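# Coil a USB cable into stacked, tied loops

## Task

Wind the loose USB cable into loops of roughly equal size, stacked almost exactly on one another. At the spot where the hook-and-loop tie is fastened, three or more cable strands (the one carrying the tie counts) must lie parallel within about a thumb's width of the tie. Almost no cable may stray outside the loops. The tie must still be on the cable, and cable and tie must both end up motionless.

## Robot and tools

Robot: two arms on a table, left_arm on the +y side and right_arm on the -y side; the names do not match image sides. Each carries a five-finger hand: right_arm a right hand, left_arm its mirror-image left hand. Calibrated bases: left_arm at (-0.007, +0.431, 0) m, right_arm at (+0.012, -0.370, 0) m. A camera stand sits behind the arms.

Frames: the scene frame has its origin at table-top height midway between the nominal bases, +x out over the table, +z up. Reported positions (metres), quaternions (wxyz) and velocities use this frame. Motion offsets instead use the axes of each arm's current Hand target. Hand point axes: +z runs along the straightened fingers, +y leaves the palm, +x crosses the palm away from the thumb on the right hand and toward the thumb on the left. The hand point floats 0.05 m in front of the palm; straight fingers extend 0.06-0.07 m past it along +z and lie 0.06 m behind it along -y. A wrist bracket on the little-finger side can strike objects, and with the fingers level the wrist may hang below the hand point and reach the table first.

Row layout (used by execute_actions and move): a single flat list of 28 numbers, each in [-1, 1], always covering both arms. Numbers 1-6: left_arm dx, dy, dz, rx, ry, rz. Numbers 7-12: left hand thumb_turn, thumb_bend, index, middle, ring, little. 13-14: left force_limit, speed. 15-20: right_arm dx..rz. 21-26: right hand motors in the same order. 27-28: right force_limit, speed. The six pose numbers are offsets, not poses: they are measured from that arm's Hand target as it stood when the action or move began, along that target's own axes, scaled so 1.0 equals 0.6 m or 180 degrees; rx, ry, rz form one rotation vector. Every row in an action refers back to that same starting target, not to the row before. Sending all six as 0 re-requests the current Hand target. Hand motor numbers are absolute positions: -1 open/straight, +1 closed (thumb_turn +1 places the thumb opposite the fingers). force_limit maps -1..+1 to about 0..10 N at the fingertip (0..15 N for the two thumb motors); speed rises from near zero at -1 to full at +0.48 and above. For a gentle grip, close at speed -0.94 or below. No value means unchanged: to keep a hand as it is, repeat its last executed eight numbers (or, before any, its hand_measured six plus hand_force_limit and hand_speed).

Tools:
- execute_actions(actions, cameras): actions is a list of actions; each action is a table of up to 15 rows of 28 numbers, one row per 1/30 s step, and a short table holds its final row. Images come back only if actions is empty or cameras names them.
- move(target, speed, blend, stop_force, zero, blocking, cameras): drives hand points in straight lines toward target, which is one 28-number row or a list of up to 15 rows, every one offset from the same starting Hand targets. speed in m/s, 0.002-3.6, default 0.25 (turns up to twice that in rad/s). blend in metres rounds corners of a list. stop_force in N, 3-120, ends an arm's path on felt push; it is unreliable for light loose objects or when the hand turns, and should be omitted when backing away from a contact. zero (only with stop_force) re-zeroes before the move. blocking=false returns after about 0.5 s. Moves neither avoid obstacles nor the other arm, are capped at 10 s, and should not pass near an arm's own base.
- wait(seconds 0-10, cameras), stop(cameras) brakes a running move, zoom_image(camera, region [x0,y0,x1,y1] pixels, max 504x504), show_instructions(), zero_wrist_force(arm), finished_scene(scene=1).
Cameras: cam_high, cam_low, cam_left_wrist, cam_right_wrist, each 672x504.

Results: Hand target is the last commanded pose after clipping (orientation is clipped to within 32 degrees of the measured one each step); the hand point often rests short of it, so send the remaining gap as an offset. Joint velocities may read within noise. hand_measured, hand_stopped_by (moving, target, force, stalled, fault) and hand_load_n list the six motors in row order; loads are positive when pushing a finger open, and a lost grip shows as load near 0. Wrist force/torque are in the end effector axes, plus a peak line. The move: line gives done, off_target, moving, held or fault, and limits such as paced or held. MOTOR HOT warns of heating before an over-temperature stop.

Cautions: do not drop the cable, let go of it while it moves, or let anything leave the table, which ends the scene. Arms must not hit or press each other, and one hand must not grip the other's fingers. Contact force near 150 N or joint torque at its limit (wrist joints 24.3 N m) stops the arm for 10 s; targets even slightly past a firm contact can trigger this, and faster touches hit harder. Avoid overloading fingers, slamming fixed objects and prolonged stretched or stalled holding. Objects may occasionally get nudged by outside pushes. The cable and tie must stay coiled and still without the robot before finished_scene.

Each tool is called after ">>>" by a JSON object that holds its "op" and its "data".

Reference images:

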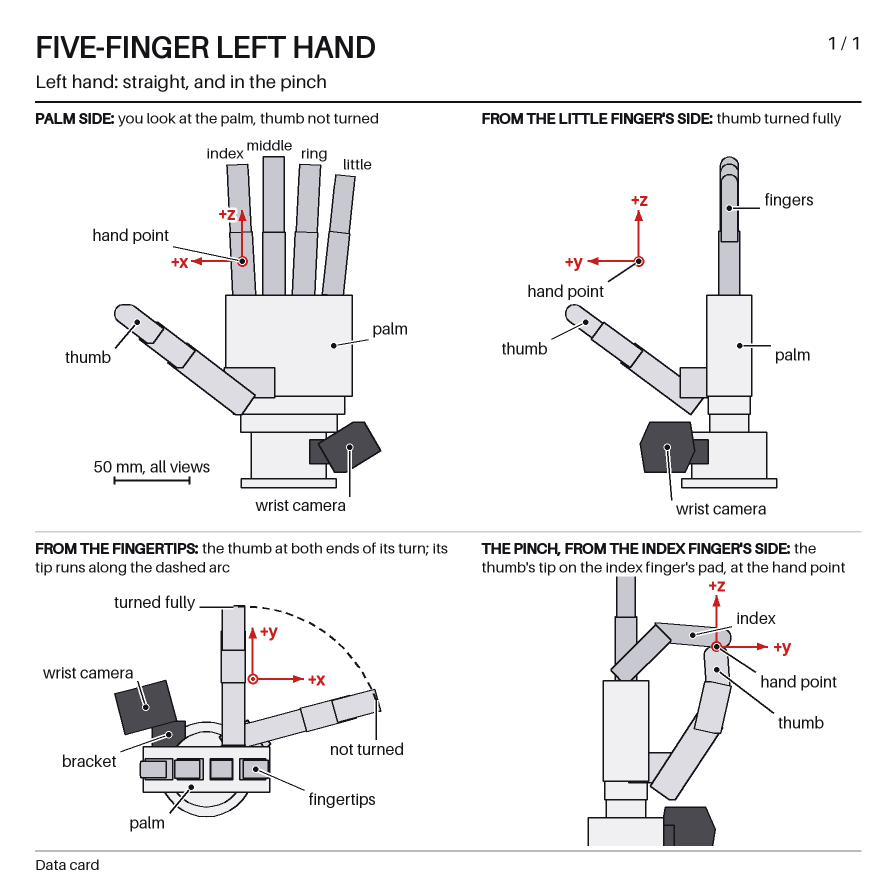

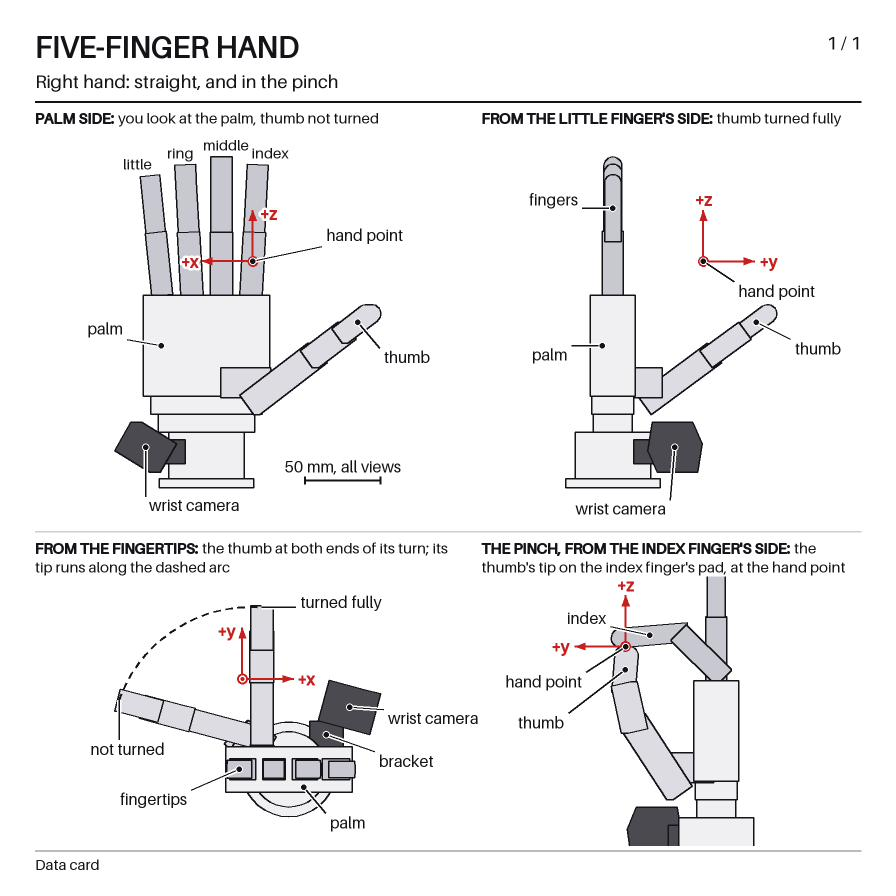

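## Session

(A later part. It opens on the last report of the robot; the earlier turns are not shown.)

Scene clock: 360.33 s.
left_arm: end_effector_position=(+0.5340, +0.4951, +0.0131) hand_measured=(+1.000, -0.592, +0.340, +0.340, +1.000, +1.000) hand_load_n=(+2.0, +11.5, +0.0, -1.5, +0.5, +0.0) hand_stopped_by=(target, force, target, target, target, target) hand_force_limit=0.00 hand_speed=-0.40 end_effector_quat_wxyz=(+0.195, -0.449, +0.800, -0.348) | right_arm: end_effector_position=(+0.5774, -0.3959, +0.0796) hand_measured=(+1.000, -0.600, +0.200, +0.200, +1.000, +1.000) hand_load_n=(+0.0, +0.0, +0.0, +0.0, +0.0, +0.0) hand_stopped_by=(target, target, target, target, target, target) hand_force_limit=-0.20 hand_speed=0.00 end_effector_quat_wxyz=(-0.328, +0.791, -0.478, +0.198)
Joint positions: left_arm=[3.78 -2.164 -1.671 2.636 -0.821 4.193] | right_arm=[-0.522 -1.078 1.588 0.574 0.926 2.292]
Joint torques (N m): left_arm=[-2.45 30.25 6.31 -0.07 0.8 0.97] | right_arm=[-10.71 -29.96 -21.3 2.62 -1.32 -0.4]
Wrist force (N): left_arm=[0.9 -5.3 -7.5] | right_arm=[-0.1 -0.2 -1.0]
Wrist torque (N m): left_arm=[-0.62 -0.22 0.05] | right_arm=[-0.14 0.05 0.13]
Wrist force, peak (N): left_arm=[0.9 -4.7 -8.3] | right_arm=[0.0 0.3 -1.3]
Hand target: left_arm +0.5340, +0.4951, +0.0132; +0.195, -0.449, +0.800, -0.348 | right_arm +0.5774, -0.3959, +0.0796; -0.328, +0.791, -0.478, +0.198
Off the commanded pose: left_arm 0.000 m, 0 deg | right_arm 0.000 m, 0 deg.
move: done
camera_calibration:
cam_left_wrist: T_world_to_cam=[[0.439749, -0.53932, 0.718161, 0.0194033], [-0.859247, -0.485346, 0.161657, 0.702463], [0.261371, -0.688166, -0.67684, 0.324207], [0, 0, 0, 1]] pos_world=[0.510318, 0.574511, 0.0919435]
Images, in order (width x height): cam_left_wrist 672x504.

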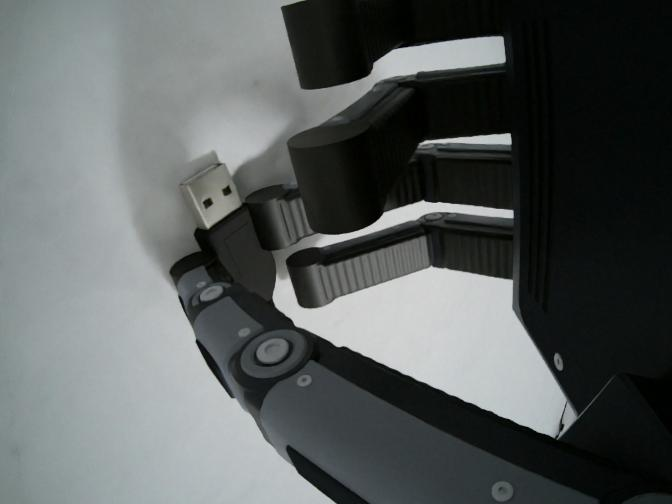

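>>> {"op": "move", "data": {"target": [0,-0.0244,-0.0227,0,0,0,1,-0.4,0.34,0.34,1,1,0,-0.4,0,0,0,0,0,0,1,-0.6,0.2,0.2,1,1,-0.2,0], "speed": 0.02, "cameras": ["cam_left_wrist"]}}

>>> {"op": "zoom_image", "data": {"camera": "cam_left_wrist", "region": [160, 130, 400, 310]}}

Scene clock: 363.67 s.
left_arm: end_effector_position=(+0.5340, +0.4951, +0.0330) hand_measured=(+1.000, -0.590, +0.340, +0.340, +1.000, +1.000) hand_load_n=(+0.0, +0.0, +0.0, +0.0, +0.0, +0.0) hand_stopped_by=(target, force, target, target, target, target) hand_force_limit=0.00 hand_speed=-0.40 end_effector_quat_wxyz=(+0.195, -0.449, +0.800, -0.348) | right_arm: end_effector_position=(+0.5774, -0.3959, +0.0796) hand_measured=(+1.000, -0.600, +0.200, +0.200, +1.000, +1.000) hand_load_n=(+0.0, +0.0, +0.0, +0.0, +0.0, +0.0) hand_stopped_by=(target, target, target, target, target, target) hand_force_limit=-0.20 hand_speed=0.00 end_effector_quat_wxyz=(-0.328, +0.791, -0.478, +0.198)
Joint positions: left_arm=[3.78 -2.135 -1.658 2.594 -0.821 4.193] | right_arm=[-0.522 -1.078 1.588 0.574 0.926 2.292]
Joint torques (N m): left_arm=[-9.81 44.43 24.7 -4.16 1.56 -1.27] | right_arm=[-10.41 -30.32 -21.61 2.59 -1.28 -0.25]
Wrist force (N): left_arm=[1.2 -1.4 -0.1] | right_arm=[-0.2 0.2 -1.1]
Wrist torque (N m): left_arm=[-0.33 -0.13 -0.02] | right_arm=[-0.08 0.07 0.13]
Wrist force, peak (N): left_arm=[0.9 -5.3 -7.9] | right_arm=[0.0 0.2 -1.3]
Hand target: left_arm +0.5340, +0.4951, +0.0331; +0.195, -0.449, +0.800, -0.348 | right_arm +0.5774, -0.3959, +0.0796; -0.328, +0.791, -0.478, +0.198
Off the commanded pose: left_arm 0.000 m, 0 deg | right_arm 0.000 m, 0 deg.
move: done
camera_calibration:
cam_left_wrist: T_world_to_cam=[[0.439784, -0.539265, 0.718181, 0.00518553], [-0.859201, -0.485434, 0.161638, 0.69934], [0.261464, -0.688148, -0.676823, 0.337618], [0, 0, 0, 1]] pos_world=[0.510319, 0.574611, 0.111744]
Images, in order (width x height): cam_left_wrist 672x504.

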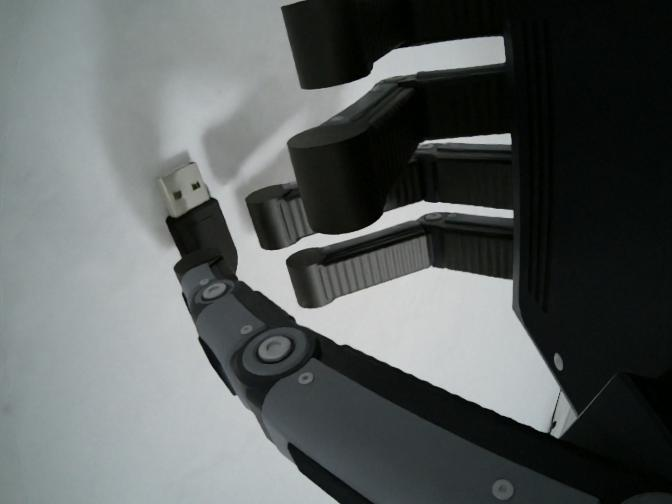

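Scaled by 2.100 from the camera's 672x504 image, which has a finer 960x720 frame.

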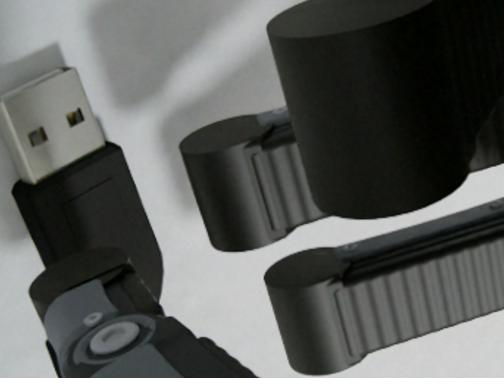

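>>> {"op": "move", "data": {"target": [[0,-0.0122,-0.0114,0,0,0,1,-0.4,0.34,0.34,1,1,0,-0.4,0,0,0,0,0,0,1,-0.6,0.2,0.2,1,1,-0.2,0],[-0.0150,0.0103,-0.0162,0.0833,0,0,1,-0.53,0.14,0.14,1,1,-0.2,0,0,0,0,0,0,0,1,-0.6,0.2,0.2,1,1,-0.2,0]], "speed": 0.06, "cameras": ["cam_left_wrist"]}}

>>> {"op": "zoom_image", "data": {"camera": "cam_left_wrist", "region": [160, 130, 400, 310]}}

Scene clock: 375.00 s.
left_arm: end_effector_position=(+0.5291, +0.5087, +0.0353) hand_measured=(+1.000, -0.530, +0.140, +0.140, +1.000, +1.000) hand_load_n=(+0.0, +0.0, +0.0, +0.0, +0.5, +0.0) hand_stopped_by=(target, target, target, target, target, target) hand_force_limit=-0.20 hand_speed=0.00 end_effector_quat_wxyz=(+0.252, -0.419, +0.748, -0.449) | right_arm: end_effector_position=(+0.5774, -0.3959, +0.0796) hand_measured=(+1.000, -0.600, +0.200, +0.200, +1.000, +1.000) hand_load_n=(+0.0, +0.0, +0.0, +0.5, +0.0, +0.0) hand_stopped_by=(target, target, target, target, target, target) hand_force_limit=-0.20 hand_speed=0.00 end_effector_quat_wxyz=(-0.328, +0.791, -0.478, +0.198)
Joint positions: left_arm=[3.923 -2.141 -1.778 2.751 -0.536 4.252] | right_arm=[-0.522 -1.078 1.588 0.574 0.926 2.292]
Joint torques (N m): left_arm=[13.53 31.04 4.71 -0.16 3.2 2.08] | right_arm=[-10.44 -30.24 -21.32 2.61 -1.17 -0.24]
Wrist force (N): left_arm=[1.3 -1.8 0.0] | right_arm=[0.0 0.2 -0.7]
Wrist torque (N m): left_arm=[-0.40 -0.15 -0.11] | right_arm=[-0.10 0.05 0.15]
Wrist force, peak (N): left_arm=[1.3 -2.0 0.2] | right_arm=[-0.1 0.0 -1.4]
Hand target: left_arm +0.5291, +0.5087, +0.0353; +0.252, -0.419, +0.748, -0.449 | right_arm +0.5774, -0.3959, +0.0796; -0.328, +0.791, -0.478, +0.198
Off the commanded pose: left_arm 0.000 m, 0 deg | right_arm 0.000 m, 0 deg.
move: done
camera_calibration:
cam_left_wrist: T_world_to_cam=[[0.262169, -0.430721, 0.863566, 0.0466167], [-0.88096, -0.472109, 0.031975, 0.71059], [0.393925, -0.76915, -0.50322, 0.314801], [0, 0, 0, 1]] pos_world=[0.489772, 0.597684, 0.0954366]
Images, in order (width x height): cam_left_wrist 672x504.

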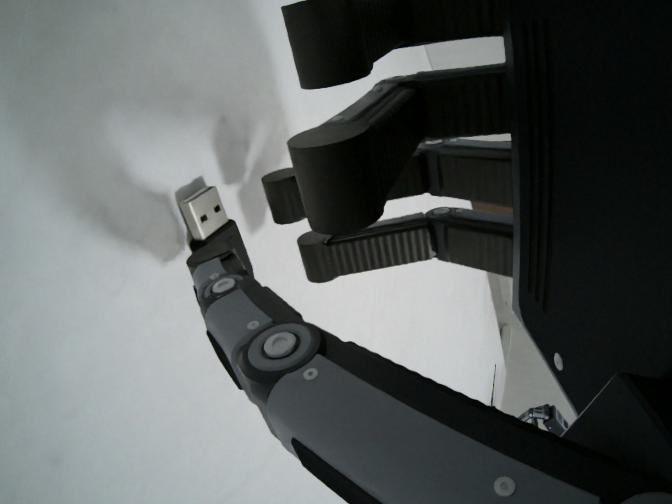

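Scaled by 2.100 from the camera's 672x504 image, which has a finer 960x720 frame.

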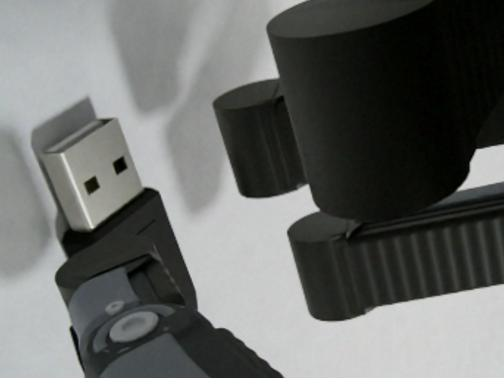

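>>> {"op": "move", "data": {"target": [[0,0,0,0,0,0,1,-0.58,0.1,0.1,1,1,-0.2,0,0,0,0,0,0,0,1,-0.6,0.2,0.2,1,1,-0.2,0],[0,0.0203,0.0108,0,0,0,1,-0.58,0.1,0.1,1,1,-0.2,0,0,0,0,0,0,0,1,-0.6,0.2,0.2,1,1,-0.2,0]], "speed": 0.04, "cameras": ["cam_left_wrist"]}}

>>> {"op": "zoom_image", "data": {"camera": "cam_left_wrist", "region": [160, 130, 400, 310]}}

Scene clock: 378.77 s.
left_arm: end_effector_position=(+0.5291, +0.5087, +0.0216) hand_measured=(+1.000, -0.580, +0.100, +0.100, +1.000, +1.000) hand_load_n=(+0.0, +0.0, -0.5, +0.0, +0.0, +0.0) hand_stopped_by=(target, target, target, target, target, target) hand_force_limit=-0.20 hand_speed=0.00 end_effector_quat_wxyz=(+0.252, -0.419, +0.748, -0.449) | right_arm: end_effector_position=(+0.5774, -0.3959, +0.0796) hand_measured=(+1.000, -0.600, +0.200, +0.200, +1.000, +1.000) hand_load_n=(+0.0, +0.0, +0.0, +0.0, +0.0, +0.0) hand_stopped_by=(target, target, target, target, target, target) hand_force_limit=-0.20 hand_speed=0.00 end_effector_quat_wxyz=(-0.328, +0.791, -0.478, +0.198)
Joint positions: left_arm=[3.923 -2.165 -1.784 2.781 -0.536 4.253] | right_arm=[-0.522 -1.078 1.588 0.574 0.926 2.292]
Joint torques (N m): left_arm=[9 28.59 3.94 0.3 2.92 -1.3] | right_arm=[-10.21 -30.44 -21.69 2.49 -1.15 -0.24]
Wrist force (N): left_arm=[1.1 -1.8 0.1] | right_arm=[-0.2 0.2 -1.1]
Wrist torque (N m): left_arm=[-0.41 -0.13 -0.12] | right_arm=[-0.07 0.08 0.13]
Wrist force, peak (N): left_arm=[1.4 -2.0 0.0] | right_arm=[-0.2 0.4 -1.4]
Hand target: left_arm +0.5291, +0.5087, +0.0215; +0.252, -0.419, +0.748, -0.449 | right_arm +0.5774, -0.3959, +0.0796; -0.328, +0.791, -0.478, +0.198
Off the commanded pose: left_arm 0.000 m, 0 deg | right_arm 0.000 m, 0 deg.
move: done
camera_calibration:
cam_left_wrist: T_world_to_cam=[[0.262118, -0.430874, 0.863506, 0.0584826], [-0.88097, -0.472099, 0.0318498, 0.711033], [0.393937, -0.769071, -0.503333, 0.307913], [0, 0, 0, 1]] pos_world=[0.489772, 0.597684, 0.0818364]
Images, in order (width x height): cam_left_wrist 672x504.

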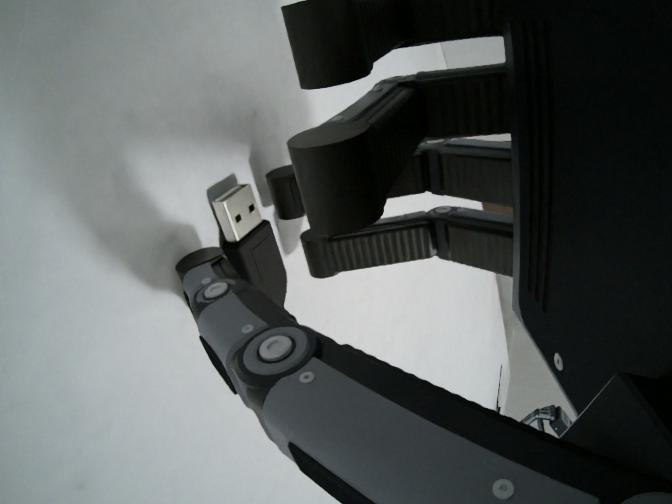

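Scaled by 2.100 from the camera's 672x504 image, which has a finer 960x720 frame.

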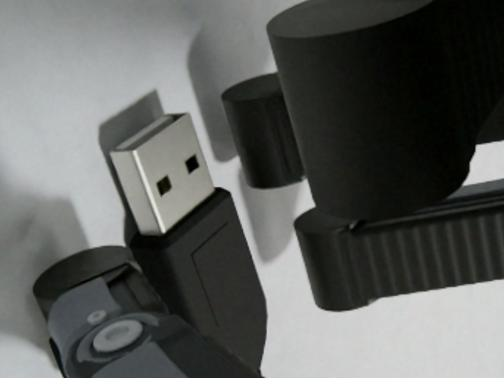

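>>> {"op": "move", "data": {"target": [[0,0,0,0,0,0,1,-0.55,0.14,0.14,1,1,0,0,0,0,0,0,0,0,1,-0.6,0.2,0.2,1,1,-0.2,0],[0,0.0022,0.0012,0,0,0,1,-0.55,0.14,0.14,1,1,0,0,0,0,0,0,0,0,1,-0.6,0.2,0.2,1,1,-0.2,0],[0,0.0022,0.0012,0,0,0,1,-0.51,0.17,0.17,1,1,0,0,0,0,0,0,0,0,1,-0.6,0.2,0.2,1,1,-0.2,0],[0,0.0044,0.0023,0,0,0,1,-0.51,0.17,0.17,1,1,0,0,0,0,0,0,0,0,1,-0.6,0.2,0.2,1,1,-0.2,0]], "speed": 0.04, "cameras": ["cam_left_wrist"]}}

>>> {"op": "zoom_image", "data": {"camera": "cam_left_wrist", "region": [160, 130, 400, 310]}}

Scene clock: 383.27 s.
left_arm: end_effector_position=(+0.5291, +0.5086, +0.0186) hand_measured=(+1.000, -0.510, +0.170, +0.170, +1.000, +1.000) hand_load_n=(+0.0, -0.5, +0.0, +0.5, +0.0, +0.0) hand_stopped_by=(target, target, target, target, target, target) hand_force_limit=0.00 hand_speed=0.00 end_effector_quat_wxyz=(+0.252, -0.419, +0.748, -0.449) | right_arm: end_effector_position=(+0.5774, -0.3959, +0.0796) hand_measured=(+1.000, -0.600, +0.200, +0.200, +1.000, +1.000) hand_load_n=(+0.0, +0.0, +0.0, +0.0, +0.0, +0.0) hand_stopped_by=(target, target, target, target, target, target) hand_force_limit=-0.20 hand_speed=0.00 end_effector_quat_wxyz=(-0.328, +0.791, -0.478, +0.198)
Joint positions: left_arm=[3.923 -2.17 -1.785 2.788 -0.536 4.253] | right_arm=[-0.522 -1.078 1.588 0.574 0.926 2.292]
Joint torques (N m): left_arm=[4.25 30.68 2.36 0.23 0.6 1.63] | right_arm=[-10.67 -29.82 -21.05 2.47 -1.02 -0.3]
Wrist force (N): left_arm=[1.3 -3.8 -1.9] | right_arm=[-0.3 0.2 -0.9]
Wrist torque (N m): left_arm=[-0.57 -0.17 -0.08] | right_arm=[-0.10 0.09 0.13]
Wrist force, peak (N): left_arm=[1.3 -3.8 -1.9] | right_arm=[-0.1 0.3 -1.3]
Hand target: left_arm +0.5291, +0.5087, +0.0185; +0.252, -0.419, +0.748, -0.449 | right_arm +0.5774, -0.3959, +0.0796; -0.328, +0.791, -0.478, +0.198
Off the commanded pose: left_arm 0.000 m, 0 deg | right_arm 0.000 m, 0 deg.
move: done
camera_calibration:
cam_left_wrist: T_world_to_cam=[[0.262153, -0.430754, 0.863554, 0.0610665], [-0.881002, -0.472029, 0.0319948, 0.711095], [0.393841, -0.769181, -0.50324, 0.306459], [0, 0, 0, 1]] pos_world=[0.489772, 0.597684, 0.0787366]
Images, in order (width x height): cam_left_wrist 672x504.

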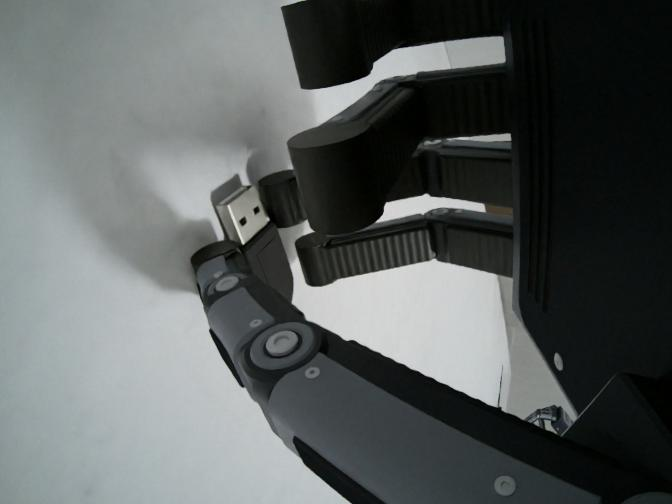

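Scaled by 2.100 from the camera's 672x504 image, which has a finer 960x720 frame.

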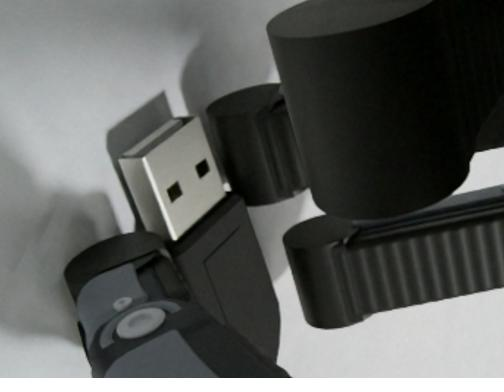

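>>> {"op": "move", "data": {"target": [[0,0,0,0,0,0,1,-0.46,0.2,0.2,1,1,0,0,0,0,0,0,0,0,1,-0.6,0.2,0.2,1,1,-0.2,0],[0,0.0019,0.001,0,0,0,1,-0.46,0.2,0.2,1,1,0,0,0,0,0,0,0,0,1,-0.6,0.2,0.2,1,1,-0.2,0],[0,0.0019,0.001,0,0,0,1,-0.3,0.2,0.2,1,1,0,-0.3,0,0,0,0,0,0,1,-0.6,0.2,0.2,1,1,-0.2,0]], "speed": 0.04, "cameras": ["cam_left_wrist"]}}

>>> {"op": "zoom_image", "data": {"camera": "cam_left_wrist", "region": [160, 130, 400, 310]}}

Scene clock: 386.57 s.
left_arm: end_effector_position=(+0.5290, +0.5087, +0.0172) hand_measured=(+1.000, -0.402, +0.200, +0.198, +1.000, +1.000) hand_load_n=(+4.0, +10.0, +1.0, +9.0, +0.0, +0.0) hand_stopped_by=(target, force, target, target, target, target) hand_force_limit=0.00 hand_speed=-0.30 end_effector_quat_wxyz=(+0.252, -0.419, +0.748, -0.449) | right_arm: end_effector_position=(+0.5774, -0.3959, +0.0796) hand_measured=(+1.000, -0.600, +0.200, +0.200, +1.000, +1.000) hand_load_n=(+0.0, +0.0, +0.0, +0.0, +0.0, +0.0) hand_stopped_by=(target, target, target, target, target, target) hand_force_limit=-0.20 hand_speed=0.00 end_effector_quat_wxyz=(-0.328, +0.791, -0.478, +0.198)
Joint positions: left_arm=[3.923 -2.173 -1.786 2.79 -0.536 4.253] | right_arm=[-0.522 -1.078 1.588 0.574 0.926 2.292]
Joint torques (N m): left_arm=[11.98 31.11 6.79 -0.43 1.93 0.47] | right_arm=[-11.46 -29.94 -21.41 2.48 -0.99 -0.2]
Wrist force (N): left_arm=[1.3 -2.9 -1.1] | right_arm=[-0.5 0.4 -0.9]
Wrist torque (N m): left_arm=[-0.46 -0.15 -0.10] | right_arm=[-0.07 0.11 0.12]
Wrist force, peak (N): left_arm=[1.2 -7.6 -4.1] | right_arm=[0.0 0.0 -1.4]
Hand target: left_arm +0.5290, +0.5087, +0.0172; +0.252, -0.419, +0.748, -0.449 | right_arm +0.5774, -0.3959, +0.0796; -0.328, +0.791, -0.478, +0.198
Off the commanded pose: left_arm 0.000 m, 0 deg | right_arm 0.000 m, 0 deg.
move: done
camera_calibration:
cam_left_wrist: T_world_to_cam=[[0.262144, -0.430734, 0.863567, 0.0622668], [-0.880967, -0.472098, 0.0319511, 0.711167], [0.393926, -0.76915, -0.50322, 0.305693], [0, 0, 0, 1]] pos_world=[0.489772, 0.597684, 0.0773366]
Images, in order (width x height): cam_left_wrist 672x504.

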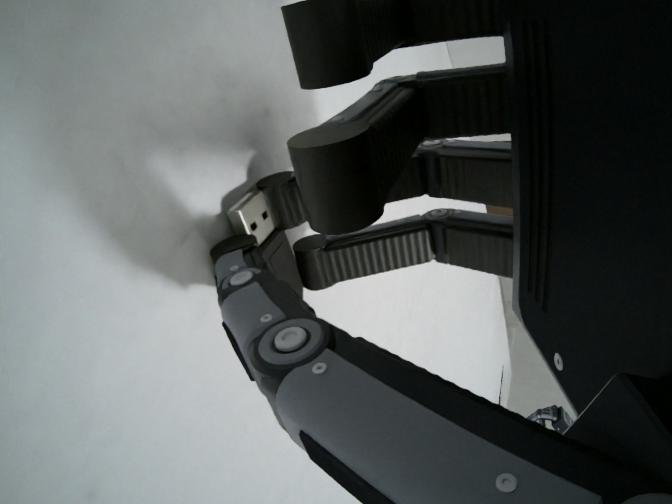

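Scaled by 2.100 from the camera's 672x504 image, which has a finer 960x720 frame.

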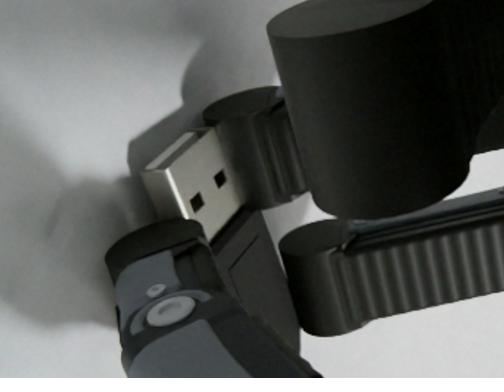

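>>> {"op": "move", "data": {"target": [0,-0.0736,-0.0391,0,0,0,1,-0.3,0.2,0.2,1,1,0,-0.3,0,0,0,0,0,0,1,-0.6,0.2,0.2,1,1,-0.2,0], "speed": 0.03, "cameras": ["cam_left_wrist","cam_high"]}}

>>> {"op": "zoom_image", "data": {"camera": "cam_left_wrist", "region": [160, 130, 400, 310]}}

Scene clock: 389.73 s.
left_arm: end_effector_position=(+0.5291, +0.5086, +0.0671) hand_measured=(+1.000, -0.402, +0.200, +0.198, +1.000, +1.000) hand_load_n=(+4.5, +8.5, +0.0, +10.0, +0.0, +0.0) hand_stopped_by=(target, force, target, target, target, target) hand_force_limit=0.00 hand_speed=-0.30 end_effector_quat_wxyz=(+0.252, -0.419, +0.748, -0.449) end_effector_velocity=(-0.001, +0.000, +0.001) end_effector_angular_velocity=(-0.002, +0.002, +0.001) | right_arm: end_effector_position=(+0.5774, -0.3959, +0.0796) hand_measured=(+1.000, -0.600, +0.200, +0.200, +1.000, +1.000) hand_load_n=(+0.0, +0.0, +0.0, +0.0, +0.0, +0.0) hand_stopped_by=(target, target, target, target, target, target) hand_force_limit=-0.20 hand_speed=0.00 end_effector_quat_wxyz=(-0.328, +0.791, -0.478, +0.198)
Joint positions: left_arm=[3.923 -2.09 -1.759 2.681 -0.536 4.252] | right_arm=[-0.522 -1.078 1.588 0.574 0.926 2.292]
Joint velocities: left_arm=[0.001 0.001 0.001 -0.005 0 0.001] | right_arm=[within noise]
Joint torques (N m): left_arm=[-5.41 44.36 22.98 -4.11 -0.71 1.88] | right_arm=[-10.9 -29.99 -21.38 2.38 -0.98 -0.1]
Wrist force (N): left_arm=[1.2 -1.8 0.1] | right_arm=[0.0 0.1 -0.7]
Wrist torque (N m): left_arm=[-0.43 -0.14 -0.08] | right_arm=[-0.11 0.05 0.14]
Wrist force, peak (N): left_arm=[1.4 -3.6 -1.4] | right_arm=[-0.1 0.0 -1.3]
Hand target: left_arm +0.5291, +0.5087, +0.0672; +0.252, -0.419, +0.748, -0.449 | right_arm +0.5774, -0.3959, +0.0796; -0.328, +0.791, -0.478, +0.198
Off the commanded pose: left_arm 0.000 m, 0 deg | right_arm 0.000 m, 0 deg.
move: done
camera_calibration:
cam_left_wrist: T_world_to_cam=[[0.262169, -0.430721, 0.863566, 0.0191553], [-0.88096, -0.472109, 0.031975, 0.709573], [0.393925, -0.76915, -0.50322, 0.330804], [0, 0, 0, 1]] pos_world=[0.489772, 0.597684, 0.127237]
Images, in order (width x height): cam_high 672x504, cam_left_wrist 672x504.

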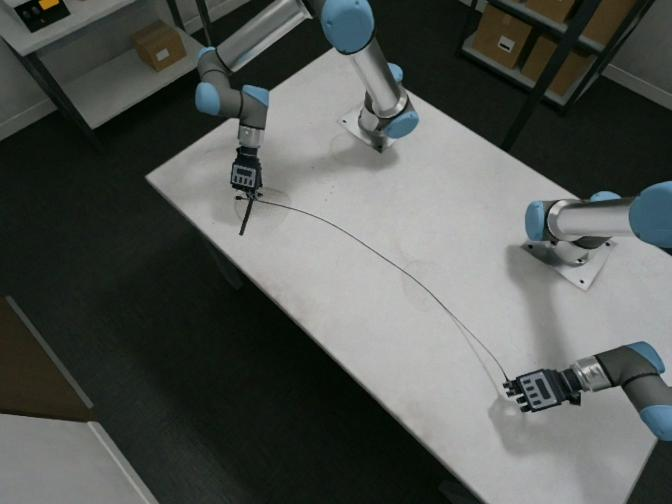

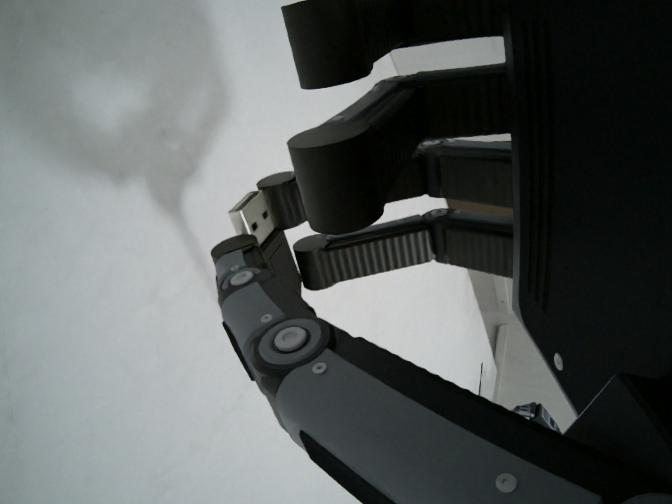

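Scaled by 2.100 from the camera's 672x504 image, which has a finer 960x720 frame.

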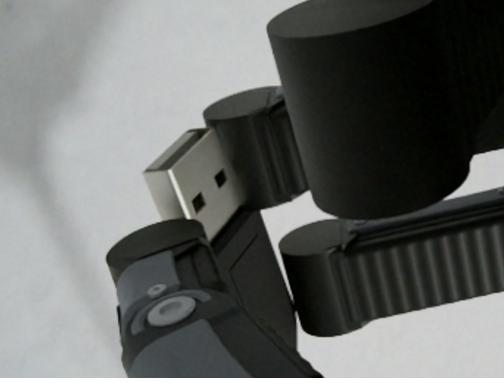

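>>> {"op": "move", "data": {"target": [0,-0.5592,-0.2973,0,0,0,1,-0.3,0.2,0.2,1,1,0,-0.3,0,0,0,0,0,0,1,-0.6,0.2,0.2,1,1,-0.2,0], "speed": 0.15, "cameras": ["all"]}}

Scene clock: 407.83 s.
left_arm: end_effector_position=(+0.5291, +0.5086, +0.4471) hand_measured=(+1.000, -0.402, +0.200, +0.198, +1.000, +1.000) hand_load_n=(+4.5, +8.5, +0.0, +9.5, +0.0, +0.0) hand_stopped_by=(target, force, target, target, target, target) hand_force_limit=0.00 hand_speed=-0.30 end_effector_quat_wxyz=(+0.252, -0.419, +0.748, -0.449) | right_arm: end_effector_position=(+0.5774, -0.3959, +0.0796) hand_measured=(+1.000, -0.600, +0.200, +0.200, +1.000, +1.000) hand_load_n=(+0.0, +0.0, +0.0, +0.0, +0.0, +0.0) hand_stopped_by=(target, target, target, target, target, target) hand_force_limit=-0.20 hand_speed=0.00 end_effector_quat_wxyz=(-0.328, +0.791, -0.478, +0.198) end_effector_velocity=(+0.000, +0.000, +0.000) end_effector_angular_velocity=(-0.003, -0.001, +0.005)
Joint positions: left_arm=[3.923 -1.874 -1.039 1.746 -0.536 4.252] | right_arm=[-0.522 -1.078 1.588 0.574 0.926 2.292]
Joint velocities: left_arm=[within noise] | right_arm=[0.001 0.001 0 0 0 -0.005]
Joint torques (N m): left_arm=[-9.2 26.75 27.15 -4.05 -0.82 2.06] | right_arm=[-10.27 -30.3 -20.97 2.19 -0.92 -0.12]
Wrist force (N): left_arm=[1.2 -1.7 0.1] | right_arm=[-0.4 0.1 -0.7]
Wrist torque (N m): left_arm=[-0.40 -0.17 -0.10] | right_arm=[-0.12 0.09 0.12]
Wrist force, peak (N): left_arm=[1.6 -2.4 -0.4] | right_arm=[-0.1 0.1 -1.4]
Hand target: left_arm +0.5291, +0.5086, +0.4472; +0.252, -0.419, +0.748, -0.449 | right_arm +0.5774, -0.3959, +0.0796; -0.328, +0.791, -0.478, +0.198
Off the commanded pose: left_arm 0.000 m, 0 deg | right_arm 0.000 m, 0 deg.
move: done
camera_calibration:
cam_left_wrist: T_world_to_cam=[[0.262136, -0.430754, 0.86356, -0.309004], [-0.880918, -0.472194, 0.0318688, 0.69746], [0.39404, -0.769079, -0.503239, 0.521861], [0, 0, 0, 1]] pos_world=[0.489772, 0.597584, 0.507237]
cam_right_wrist: T_world_to_cam=[[-0.472448, -0.577756, -0.665575, 0.0950553], [-0.853968, 0.486881, 0.183537, 0.66892], [0.218016, 0.655092, -0.723411, 0.300279], [0, 0, 0, 1]] pos_world=[0.550679, -0.467476, 0.15772]

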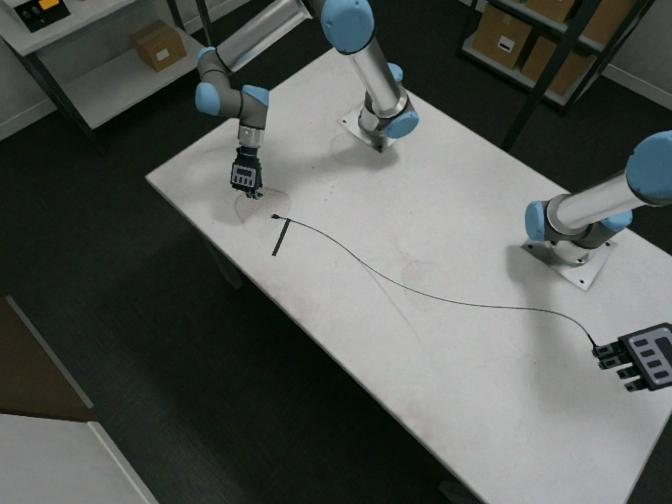

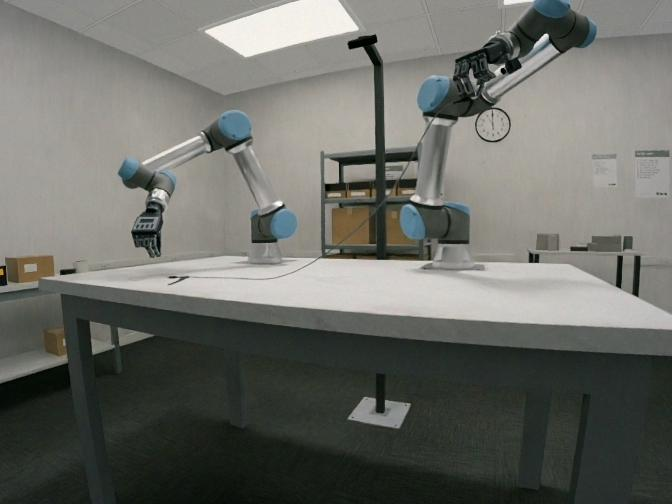

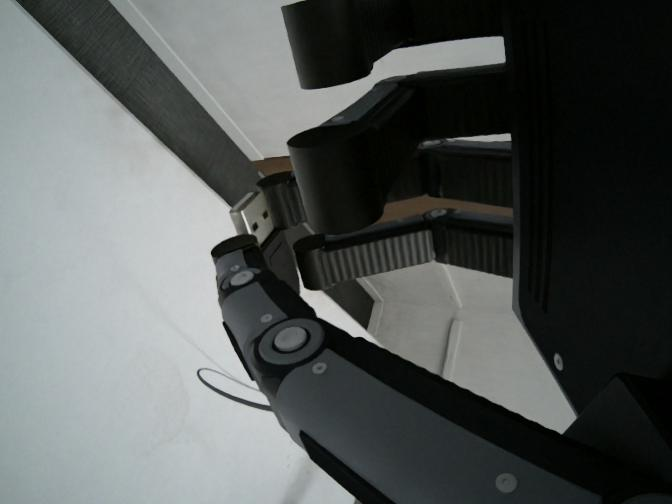

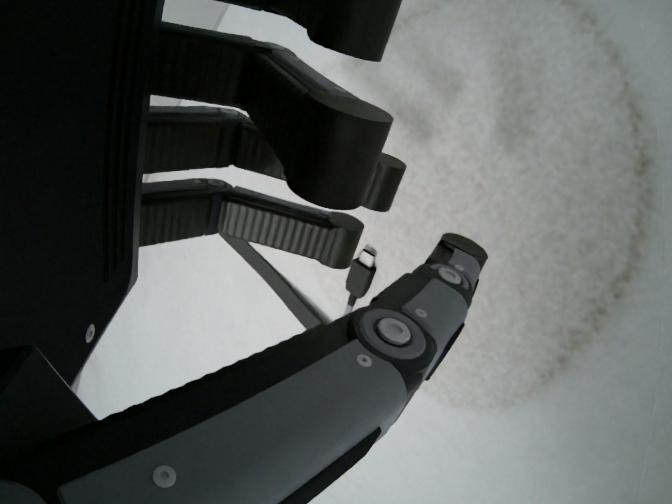

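>>> {"op": "move", "data": {"target": [0.1707,-0.1665,0.0293,0,0,0,1,-0.3,0.2,0.2,1,1,0,-0.3,0,0,0,0,0,0,1,-0.6,0.2,0.2,1,1,-0.2,0], "speed": 0.15, "cameras": ["cam_high","cam_low","cam_right_wrist"]}}

Scene clock: 414.53 s.
left_arm: end_effector_position=(+0.5289, +0.3888, +0.5271) hand_measured=(+1.000, -0.402, +0.200, +0.198, +1.000, +1.000) hand_load_n=(+4.5, +8.5, +0.0, +9.5, +0.0, +0.0) hand_stopped_by=(target, force, target, target, target, target) hand_force_limit=0.00 hand_speed=-0.30 end_effector_quat_wxyz=(+0.252, -0.419, +0.748, -0.449) | right_arm: end_effector_position=(+0.5774, -0.3959, +0.0796) hand_measured=(+1.000, -0.600, +0.200, +0.200, +1.000, +1.000) hand_load_n=(+0.0, +0.0, +0.0, +0.0, +0.0, +0.0) hand_stopped_by=(target, target, target, target, target, target) hand_force_limit=-0.20 hand_speed=0.00 end_effector_quat_wxyz=(-0.328, +0.791, -0.478, +0.198)
Joint positions: left_arm=[3.686 -1.821 -0.821 1.773 -0.662 3.893] | right_arm=[-0.522 -1.078 1.588 0.574 0.926 2.292]
Joint torques (N m): left_arm=[-8.97 22.46 25.87 -3.32 -1.34 -2.07] | right_arm=[-9.87 -30.03 -20.69 2.3 -0.82 0.06]
Wrist force (N): left_arm=[1.5 -1.6 -0.1] | right_arm=[-0.3 0.2 -0.9]
Wrist torque (N m): left_arm=[-0.39 -0.21 0.00] | right_arm=[-0.10 0.09 0.12]
Wrist force, peak (N): left_arm=[2.2 -2.4 0.0] | right_arm=[-0.3 0.4 -1.3]
Hand target: left_arm +0.5289, +0.3887, +0.5271; +0.252, -0.419, +0.748, -0.449 | right_arm +0.5774, -0.3959, +0.0796; -0.328, +0.791, -0.478, +0.198
Off the commanded pose: left_arm 0.000 m, 0 deg | right_arm 0.000 m, 0 deg.
move: done
camera_calibration:
cam_right_wrist: T_world_to_cam=[[-0.472448, -0.577756, -0.665575, 0.0950553], [-0.853968, 0.486881, 0.183537, 0.66892], [0.218016, 0.655092, -0.723411, 0.300279], [0, 0, 0, 1]] pos_world=[0.550679, -0.467476, 0.15772]
Images, in order (width x height): cam_high 672x504, cam_low 672x504, cam_right_wrist 672x504.

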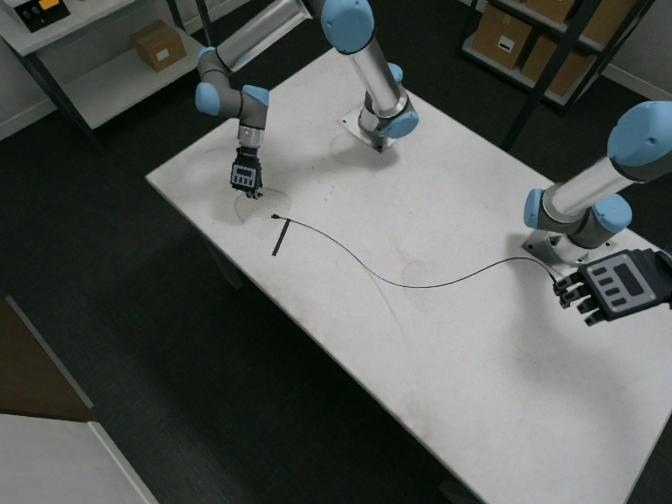

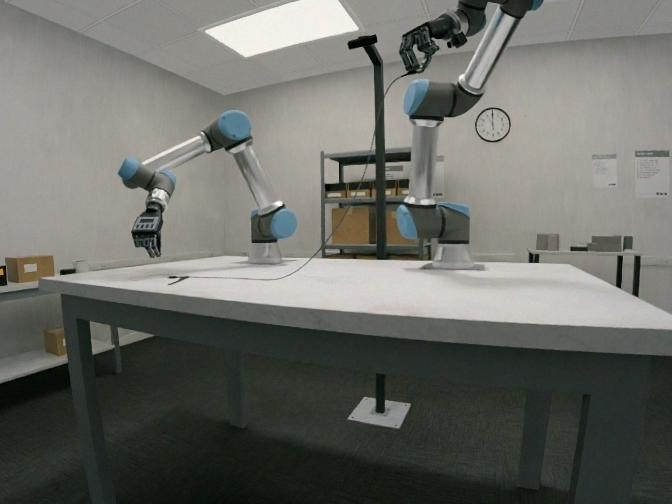

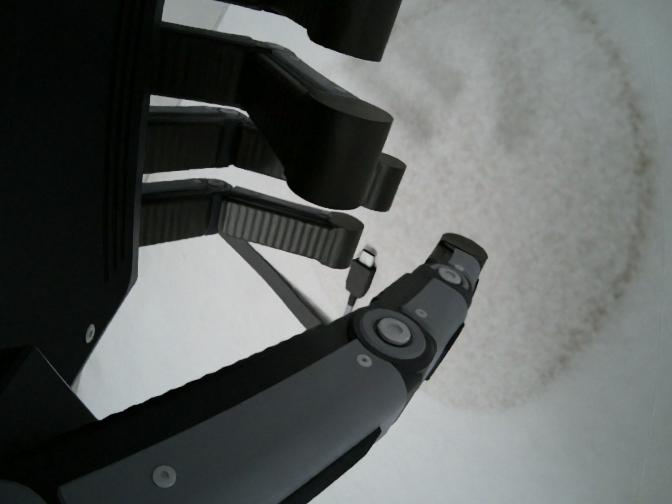

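>>> {"op": "move", "data": {"target": [0,-0.0883,-0.0470,0,0,0,1,-0.3,0.2,0.2,1,1,0,-0.3,-0.7830,-0.3564,0.0490,0,0.1088,0.1088,1,-0.7,0,0,1,1,-0.2,0.3], "speed": 0.2, "cameras": ["cam_high","cam_low","cam_right_wrist"]}}

Scene clock: 426.53 s.
left_arm: end_effector_position=(+0.5289, +0.3887, +0.5871) hand_measured=(+1.000, -0.402, +0.200, +0.198, +1.000, +1.000) hand_load_n=(+4.5, +8.5, +0.0, +10.0, +0.0, +0.0) hand_stopped_by=(target, force, target, target, target, target) hand_force_limit=0.00 hand_speed=-0.30 end_effector_quat_wxyz=(+0.252, -0.419, +0.748, -0.449) | right_arm: end_effector_position=(+0.5110, +0.0999, +0.2100) hand_measured=(+1.000, -0.700, +0.000, +0.000, +1.000, +1.000) hand_load_n=(+0.0, +0.0, +0.0, +0.0, +0.0, +0.5) hand_stopped_by=(target, target, target, target, target, target) hand_force_limit=-0.20 hand_speed=0.30 end_effector_quat_wxyz=(-0.271, +0.653, -0.653, +0.271)
Joint positions: left_arm=[3.686 -1.962 -0.432 1.524 -0.662 3.893] | right_arm=[0.652 -0.969 1.023 0.84 2.009 3.628]
Joint torques (N m): left_arm=[-8.94 25.59 22.11 -3.43 -1.13 2.16] | right_arm=[13.96 -35.74 -24.46 3.33 2.28 1.22]
Wrist force (N): left_arm=[1.1 -1.5 -0.2] | right_arm=[0.1 -0.2 -1.2]
Wrist torque (N m): left_arm=[-0.37 -0.17 -0.14] | right_arm=[-0.14 0.04 0.05]
Wrist force, peak (N): left_arm=[1.5 -1.8 -0.1] | right_arm=[0.8 0.7 -1.4]
Hand target: left_arm +0.5289, +0.3887, +0.5872; +0.252, -0.419, +0.748, -0.449 | right_arm +0.5110, +0.0999, +0.2100; -0.271, +0.653, -0.653, +0.271
Off the commanded pose: left_arm 0.000 m, 0 deg | right_arm 0.000 m, 0 deg.
move: done
camera_calibration:
cam_right_wrist: T_world_to_cam=[[-0.6866, -0.291648, -0.665974, 0.517762], [-0.530035, 0.827785, 0.183943, 0.14724], [0.497637, 0.479285, -0.722941, -0.0412347], [0, 0, 0, 1]] pos_world=[0.454058, 0.0488839, 0.287922]
Images, in order (width x height): cam_high 672x504, cam_low 672x504, cam_right_wrist 672x504.

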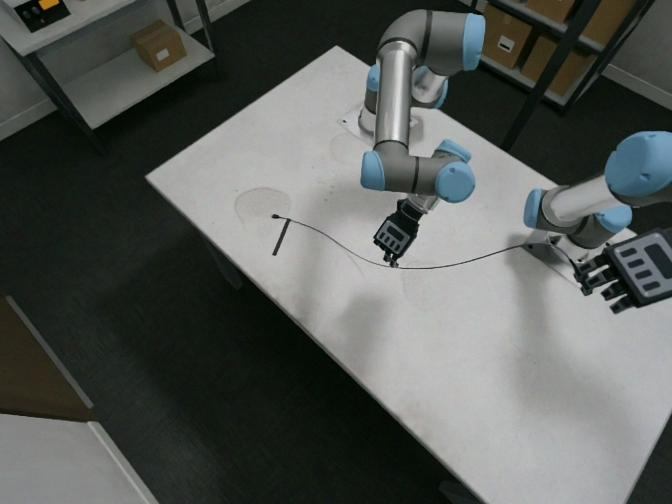

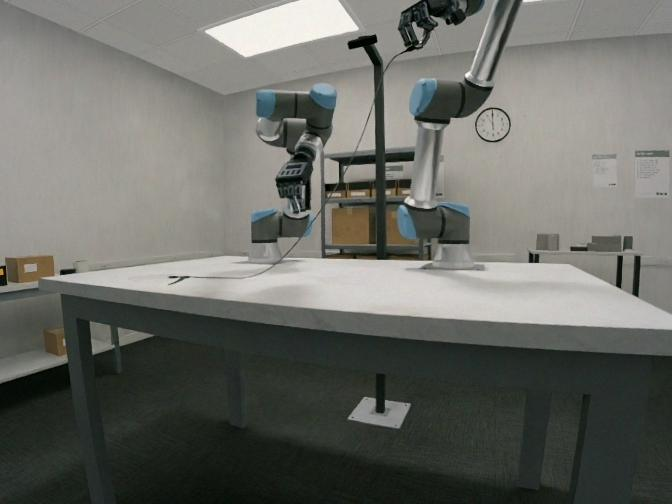

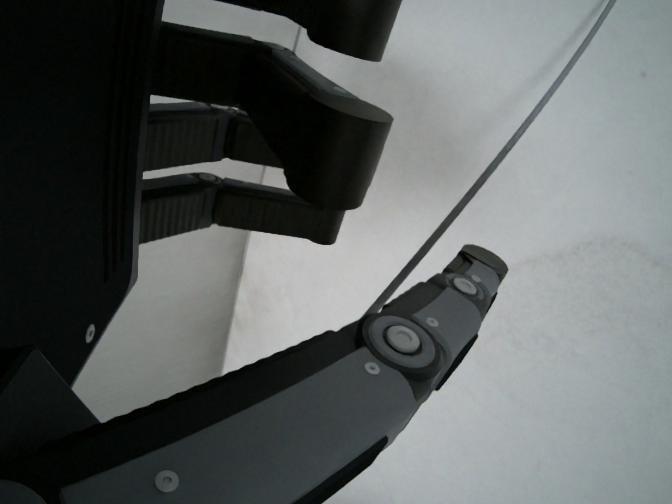

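>>> {"op": "move", "data": {"target": [[0,0,0,0,0,0,1,-0.3,0.2,0.2,1,1,0,-0.3,-0.05,0,0,0,0,0,1,-0.7,0,0,1,1,-0.2,0.3],[0,0,0,0,0,0,1,-0.3,0.2,0.2,1,1,0,-0.3,-0.05,0.0318,0.0318,0,0,0,1,-0.7,0,0,1,1,-0.2,0.3]], "speed": 0.05, "cameras": ["cam_high","cam_right_wrist"]}}

Scene clock: 440.27 s.
left_arm: end_effector_position=(+0.5289, +0.3887, +0.5872) hand_measured=(+1.000, -0.402, +0.200, +0.198, +1.000, +1.000) hand_load_n=(+4.5, +8.5, +0.0, +9.5, +0.0, +0.0) hand_stopped_by=(target, force, target, target, target, target) hand_force_limit=0.00 hand_speed=-0.30 end_effector_quat_wxyz=(+0.252, -0.419, +0.748, -0.449) | right_arm: end_effector_position=(+0.5110, +0.1299, +0.1831) hand_measured=(+1.000, -0.700, +0.000, +0.000, +1.000, +1.000) hand_load_n=(+0.0, +0.0, +0.0, +0.0, +0.0, +0.0) hand_stopped_by=(target, target, target, target, target, target) hand_force_limit=-0.20 hand_speed=0.30 end_effector_quat_wxyz=(-0.271, +0.653, -0.653, +0.271)
Joint positions: left_arm=[3.686 -1.962 -0.432 1.524 -0.662 3.893] | right_arm=[0.694 -0.894 0.971 0.833 2.035 3.664]
Joint torques (N m): left_arm=[-9.75 24.16 23.25 -3.49 -1.13 2.13] | right_arm=[8.92 -37.19 -6.62 -1.22 -0.62 -0.99]
Wrist force (N): left_arm=[1.0 -1.7 -0.2] | right_arm=[0.2 -0.1 -0.9]
Wrist torque (N m): left_arm=[-0.40 -0.16 -0.14] | right_arm=[-0.15 -0.01 0.05]
Wrist force, peak (N): left_arm=[1.2 -1.9 -0.3] | right_arm=[0.2 -0.2 -1.4]
Hand target: left_arm +0.5289, +0.3887, +0.5872; +0.252, -0.419, +0.748, -0.449 | right_arm +0.5110, +0.1299, +0.1830; -0.271, +0.653, -0.653, +0.271
Off the commanded pose: left_arm 0.000 m, 0 deg | right_arm 0.000 m, 0 deg.
move: done
camera_calibration:
cam_right_wrist: T_world_to_cam=[[-0.686751, -0.291572, -0.665852, 0.508792], [-0.529831, 0.827921, 0.183919, 0.12721], [0.497647, 0.479096, -0.723059, -0.0750447], [0, 0, 0, 1]] pos_world=[0.454159, 0.0789837, 0.261122]
Images, in order (width x height): cam_high 672x504, cam_right_wrist 672x504.

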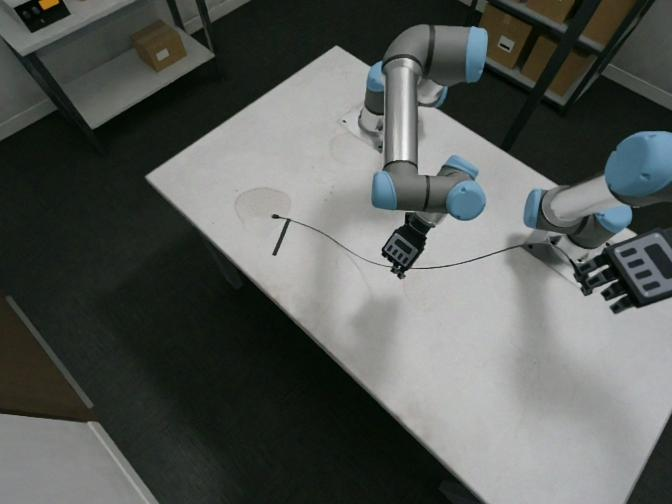

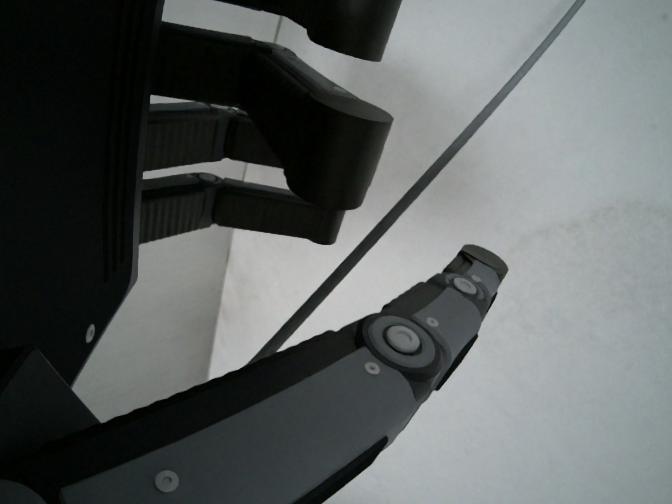

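>>> {"op": "move", "data": {"target": [[0,0,0,0,0,0,1,-0.3,0.2,0.2,1,1,0,-0.3,0,0,0,0,0,0,1,-0.5,0.3,0.3,1,1,-0.1,0],[0,0,0,0,0,0,1,-0.3,0.2,0.2,1,1,0,-0.3,0,0,0,0,0,0,1,-0.1,0.3,0.3,1,1,-0.1,-0.3]], "speed": 0.05, "cameras": ["cam_high","cam_right_wrist"]}}

>>> {"op": "zoom_image", "data": {"camera": "cam_right_wrist", "region": [250, 100, 490, 280]}}

Scene clock: 444.67 s.
left_arm: end_effector_position=(+0.5289, +0.3887, +0.5872) hand_measured=(+1.000, -0.402, +0.200, +0.198, +1.000, +1.000) hand_load_n=(+4.5, +8.5, +0.0, +9.5, +0.0, +0.0) hand_stopped_by=(target, force, target, target, target, target) hand_force_limit=0.00 hand_speed=-0.30 end_effector_quat_wxyz=(+0.252, -0.419, +0.748, -0.449) | right_arm: end_effector_position=(+0.5110, +0.1299, +0.1830) hand_measured=(+1.000, -0.280, +0.300, +0.300, +1.000, +1.000) hand_load_n=(+1.5, +11.0, +0.0, +4.5, +0.0, +0.0) hand_stopped_by=(target, force, target, target, target, target) hand_force_limit=-0.10 hand_speed=-0.30 end_effector_quat_wxyz=(-0.271, +0.653, -0.653, +0.271)
Joint positions: left_arm=[3.686 -1.962 -0.432 1.524 -0.662 3.893] | right_arm=[0.694 -0.894 0.971 0.833 2.035 3.664]
Joint torques (N m): left_arm=[-9.3 25.25 23.39 -3.36 -1.01 2.12] | right_arm=[-10.93 -40 -9.47 0.05 -0.45 -1.18]
Wrist force (N): left_arm=[1.1 -1.7 -0.1] | right_arm=[0.0 0.0 -0.8]
Wrist torque (N m): left_arm=[-0.41 -0.17 -0.13] | right_arm=[-0.15 0.02 0.05]
Wrist force, peak (N): left_arm=[1.3 -1.9 -0.4] | right_arm=[0.2 0.3 -1.2]
Hand target: left_arm +0.5289, +0.3887, +0.5872; +0.252, -0.419, +0.748, -0.449 | right_arm +0.5110, +0.1299, +0.1830; -0.271, +0.653, -0.653, +0.271
Off the commanded pose: left_arm 0.000 m, 0 deg | right_arm 0.000 m, 0 deg.
move: done
camera_calibration:
cam_right_wrist: T_world_to_cam=[[-0.686737, -0.291558, -0.665873, 0.508723], [-0.529871, 0.827882, 0.183979, 0.127234], [0.497624, 0.479172, -0.723025, -0.0751212], [0, 0, 0, 1]] pos_world=[0.454159, 0.0789838, 0.261022]
Images, in order (width x height): cam_high 672x504, cam_right_wrist 672x504.

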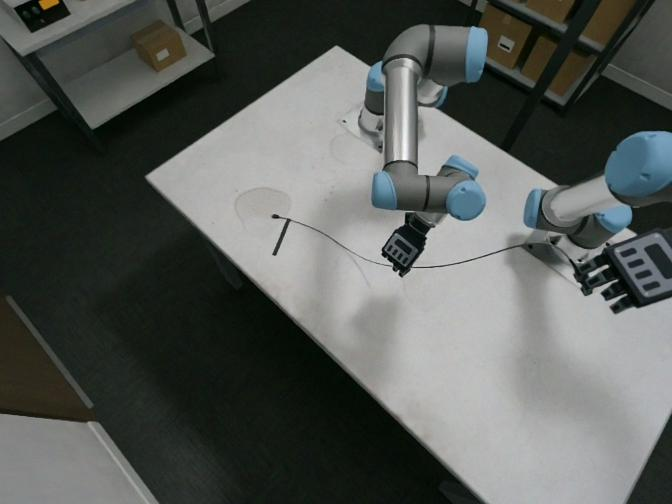

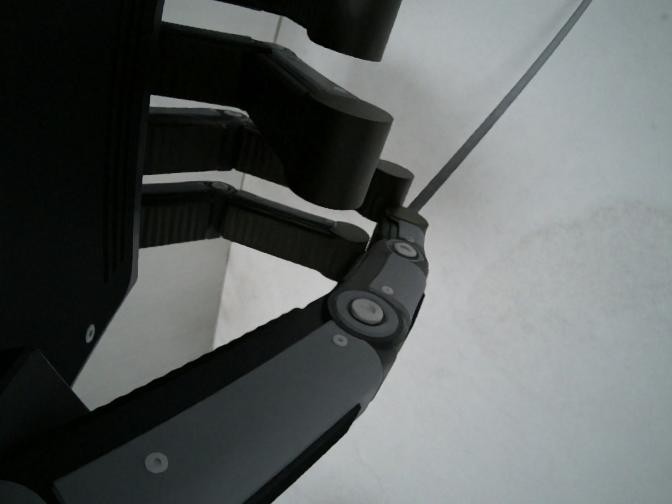

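Scaled by 2.100 from the camera's 672x504 image, which has a finer 960x720 frame.

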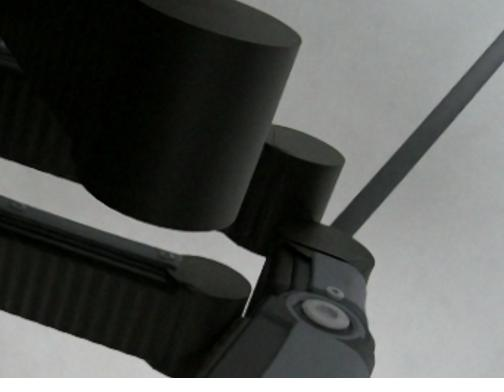

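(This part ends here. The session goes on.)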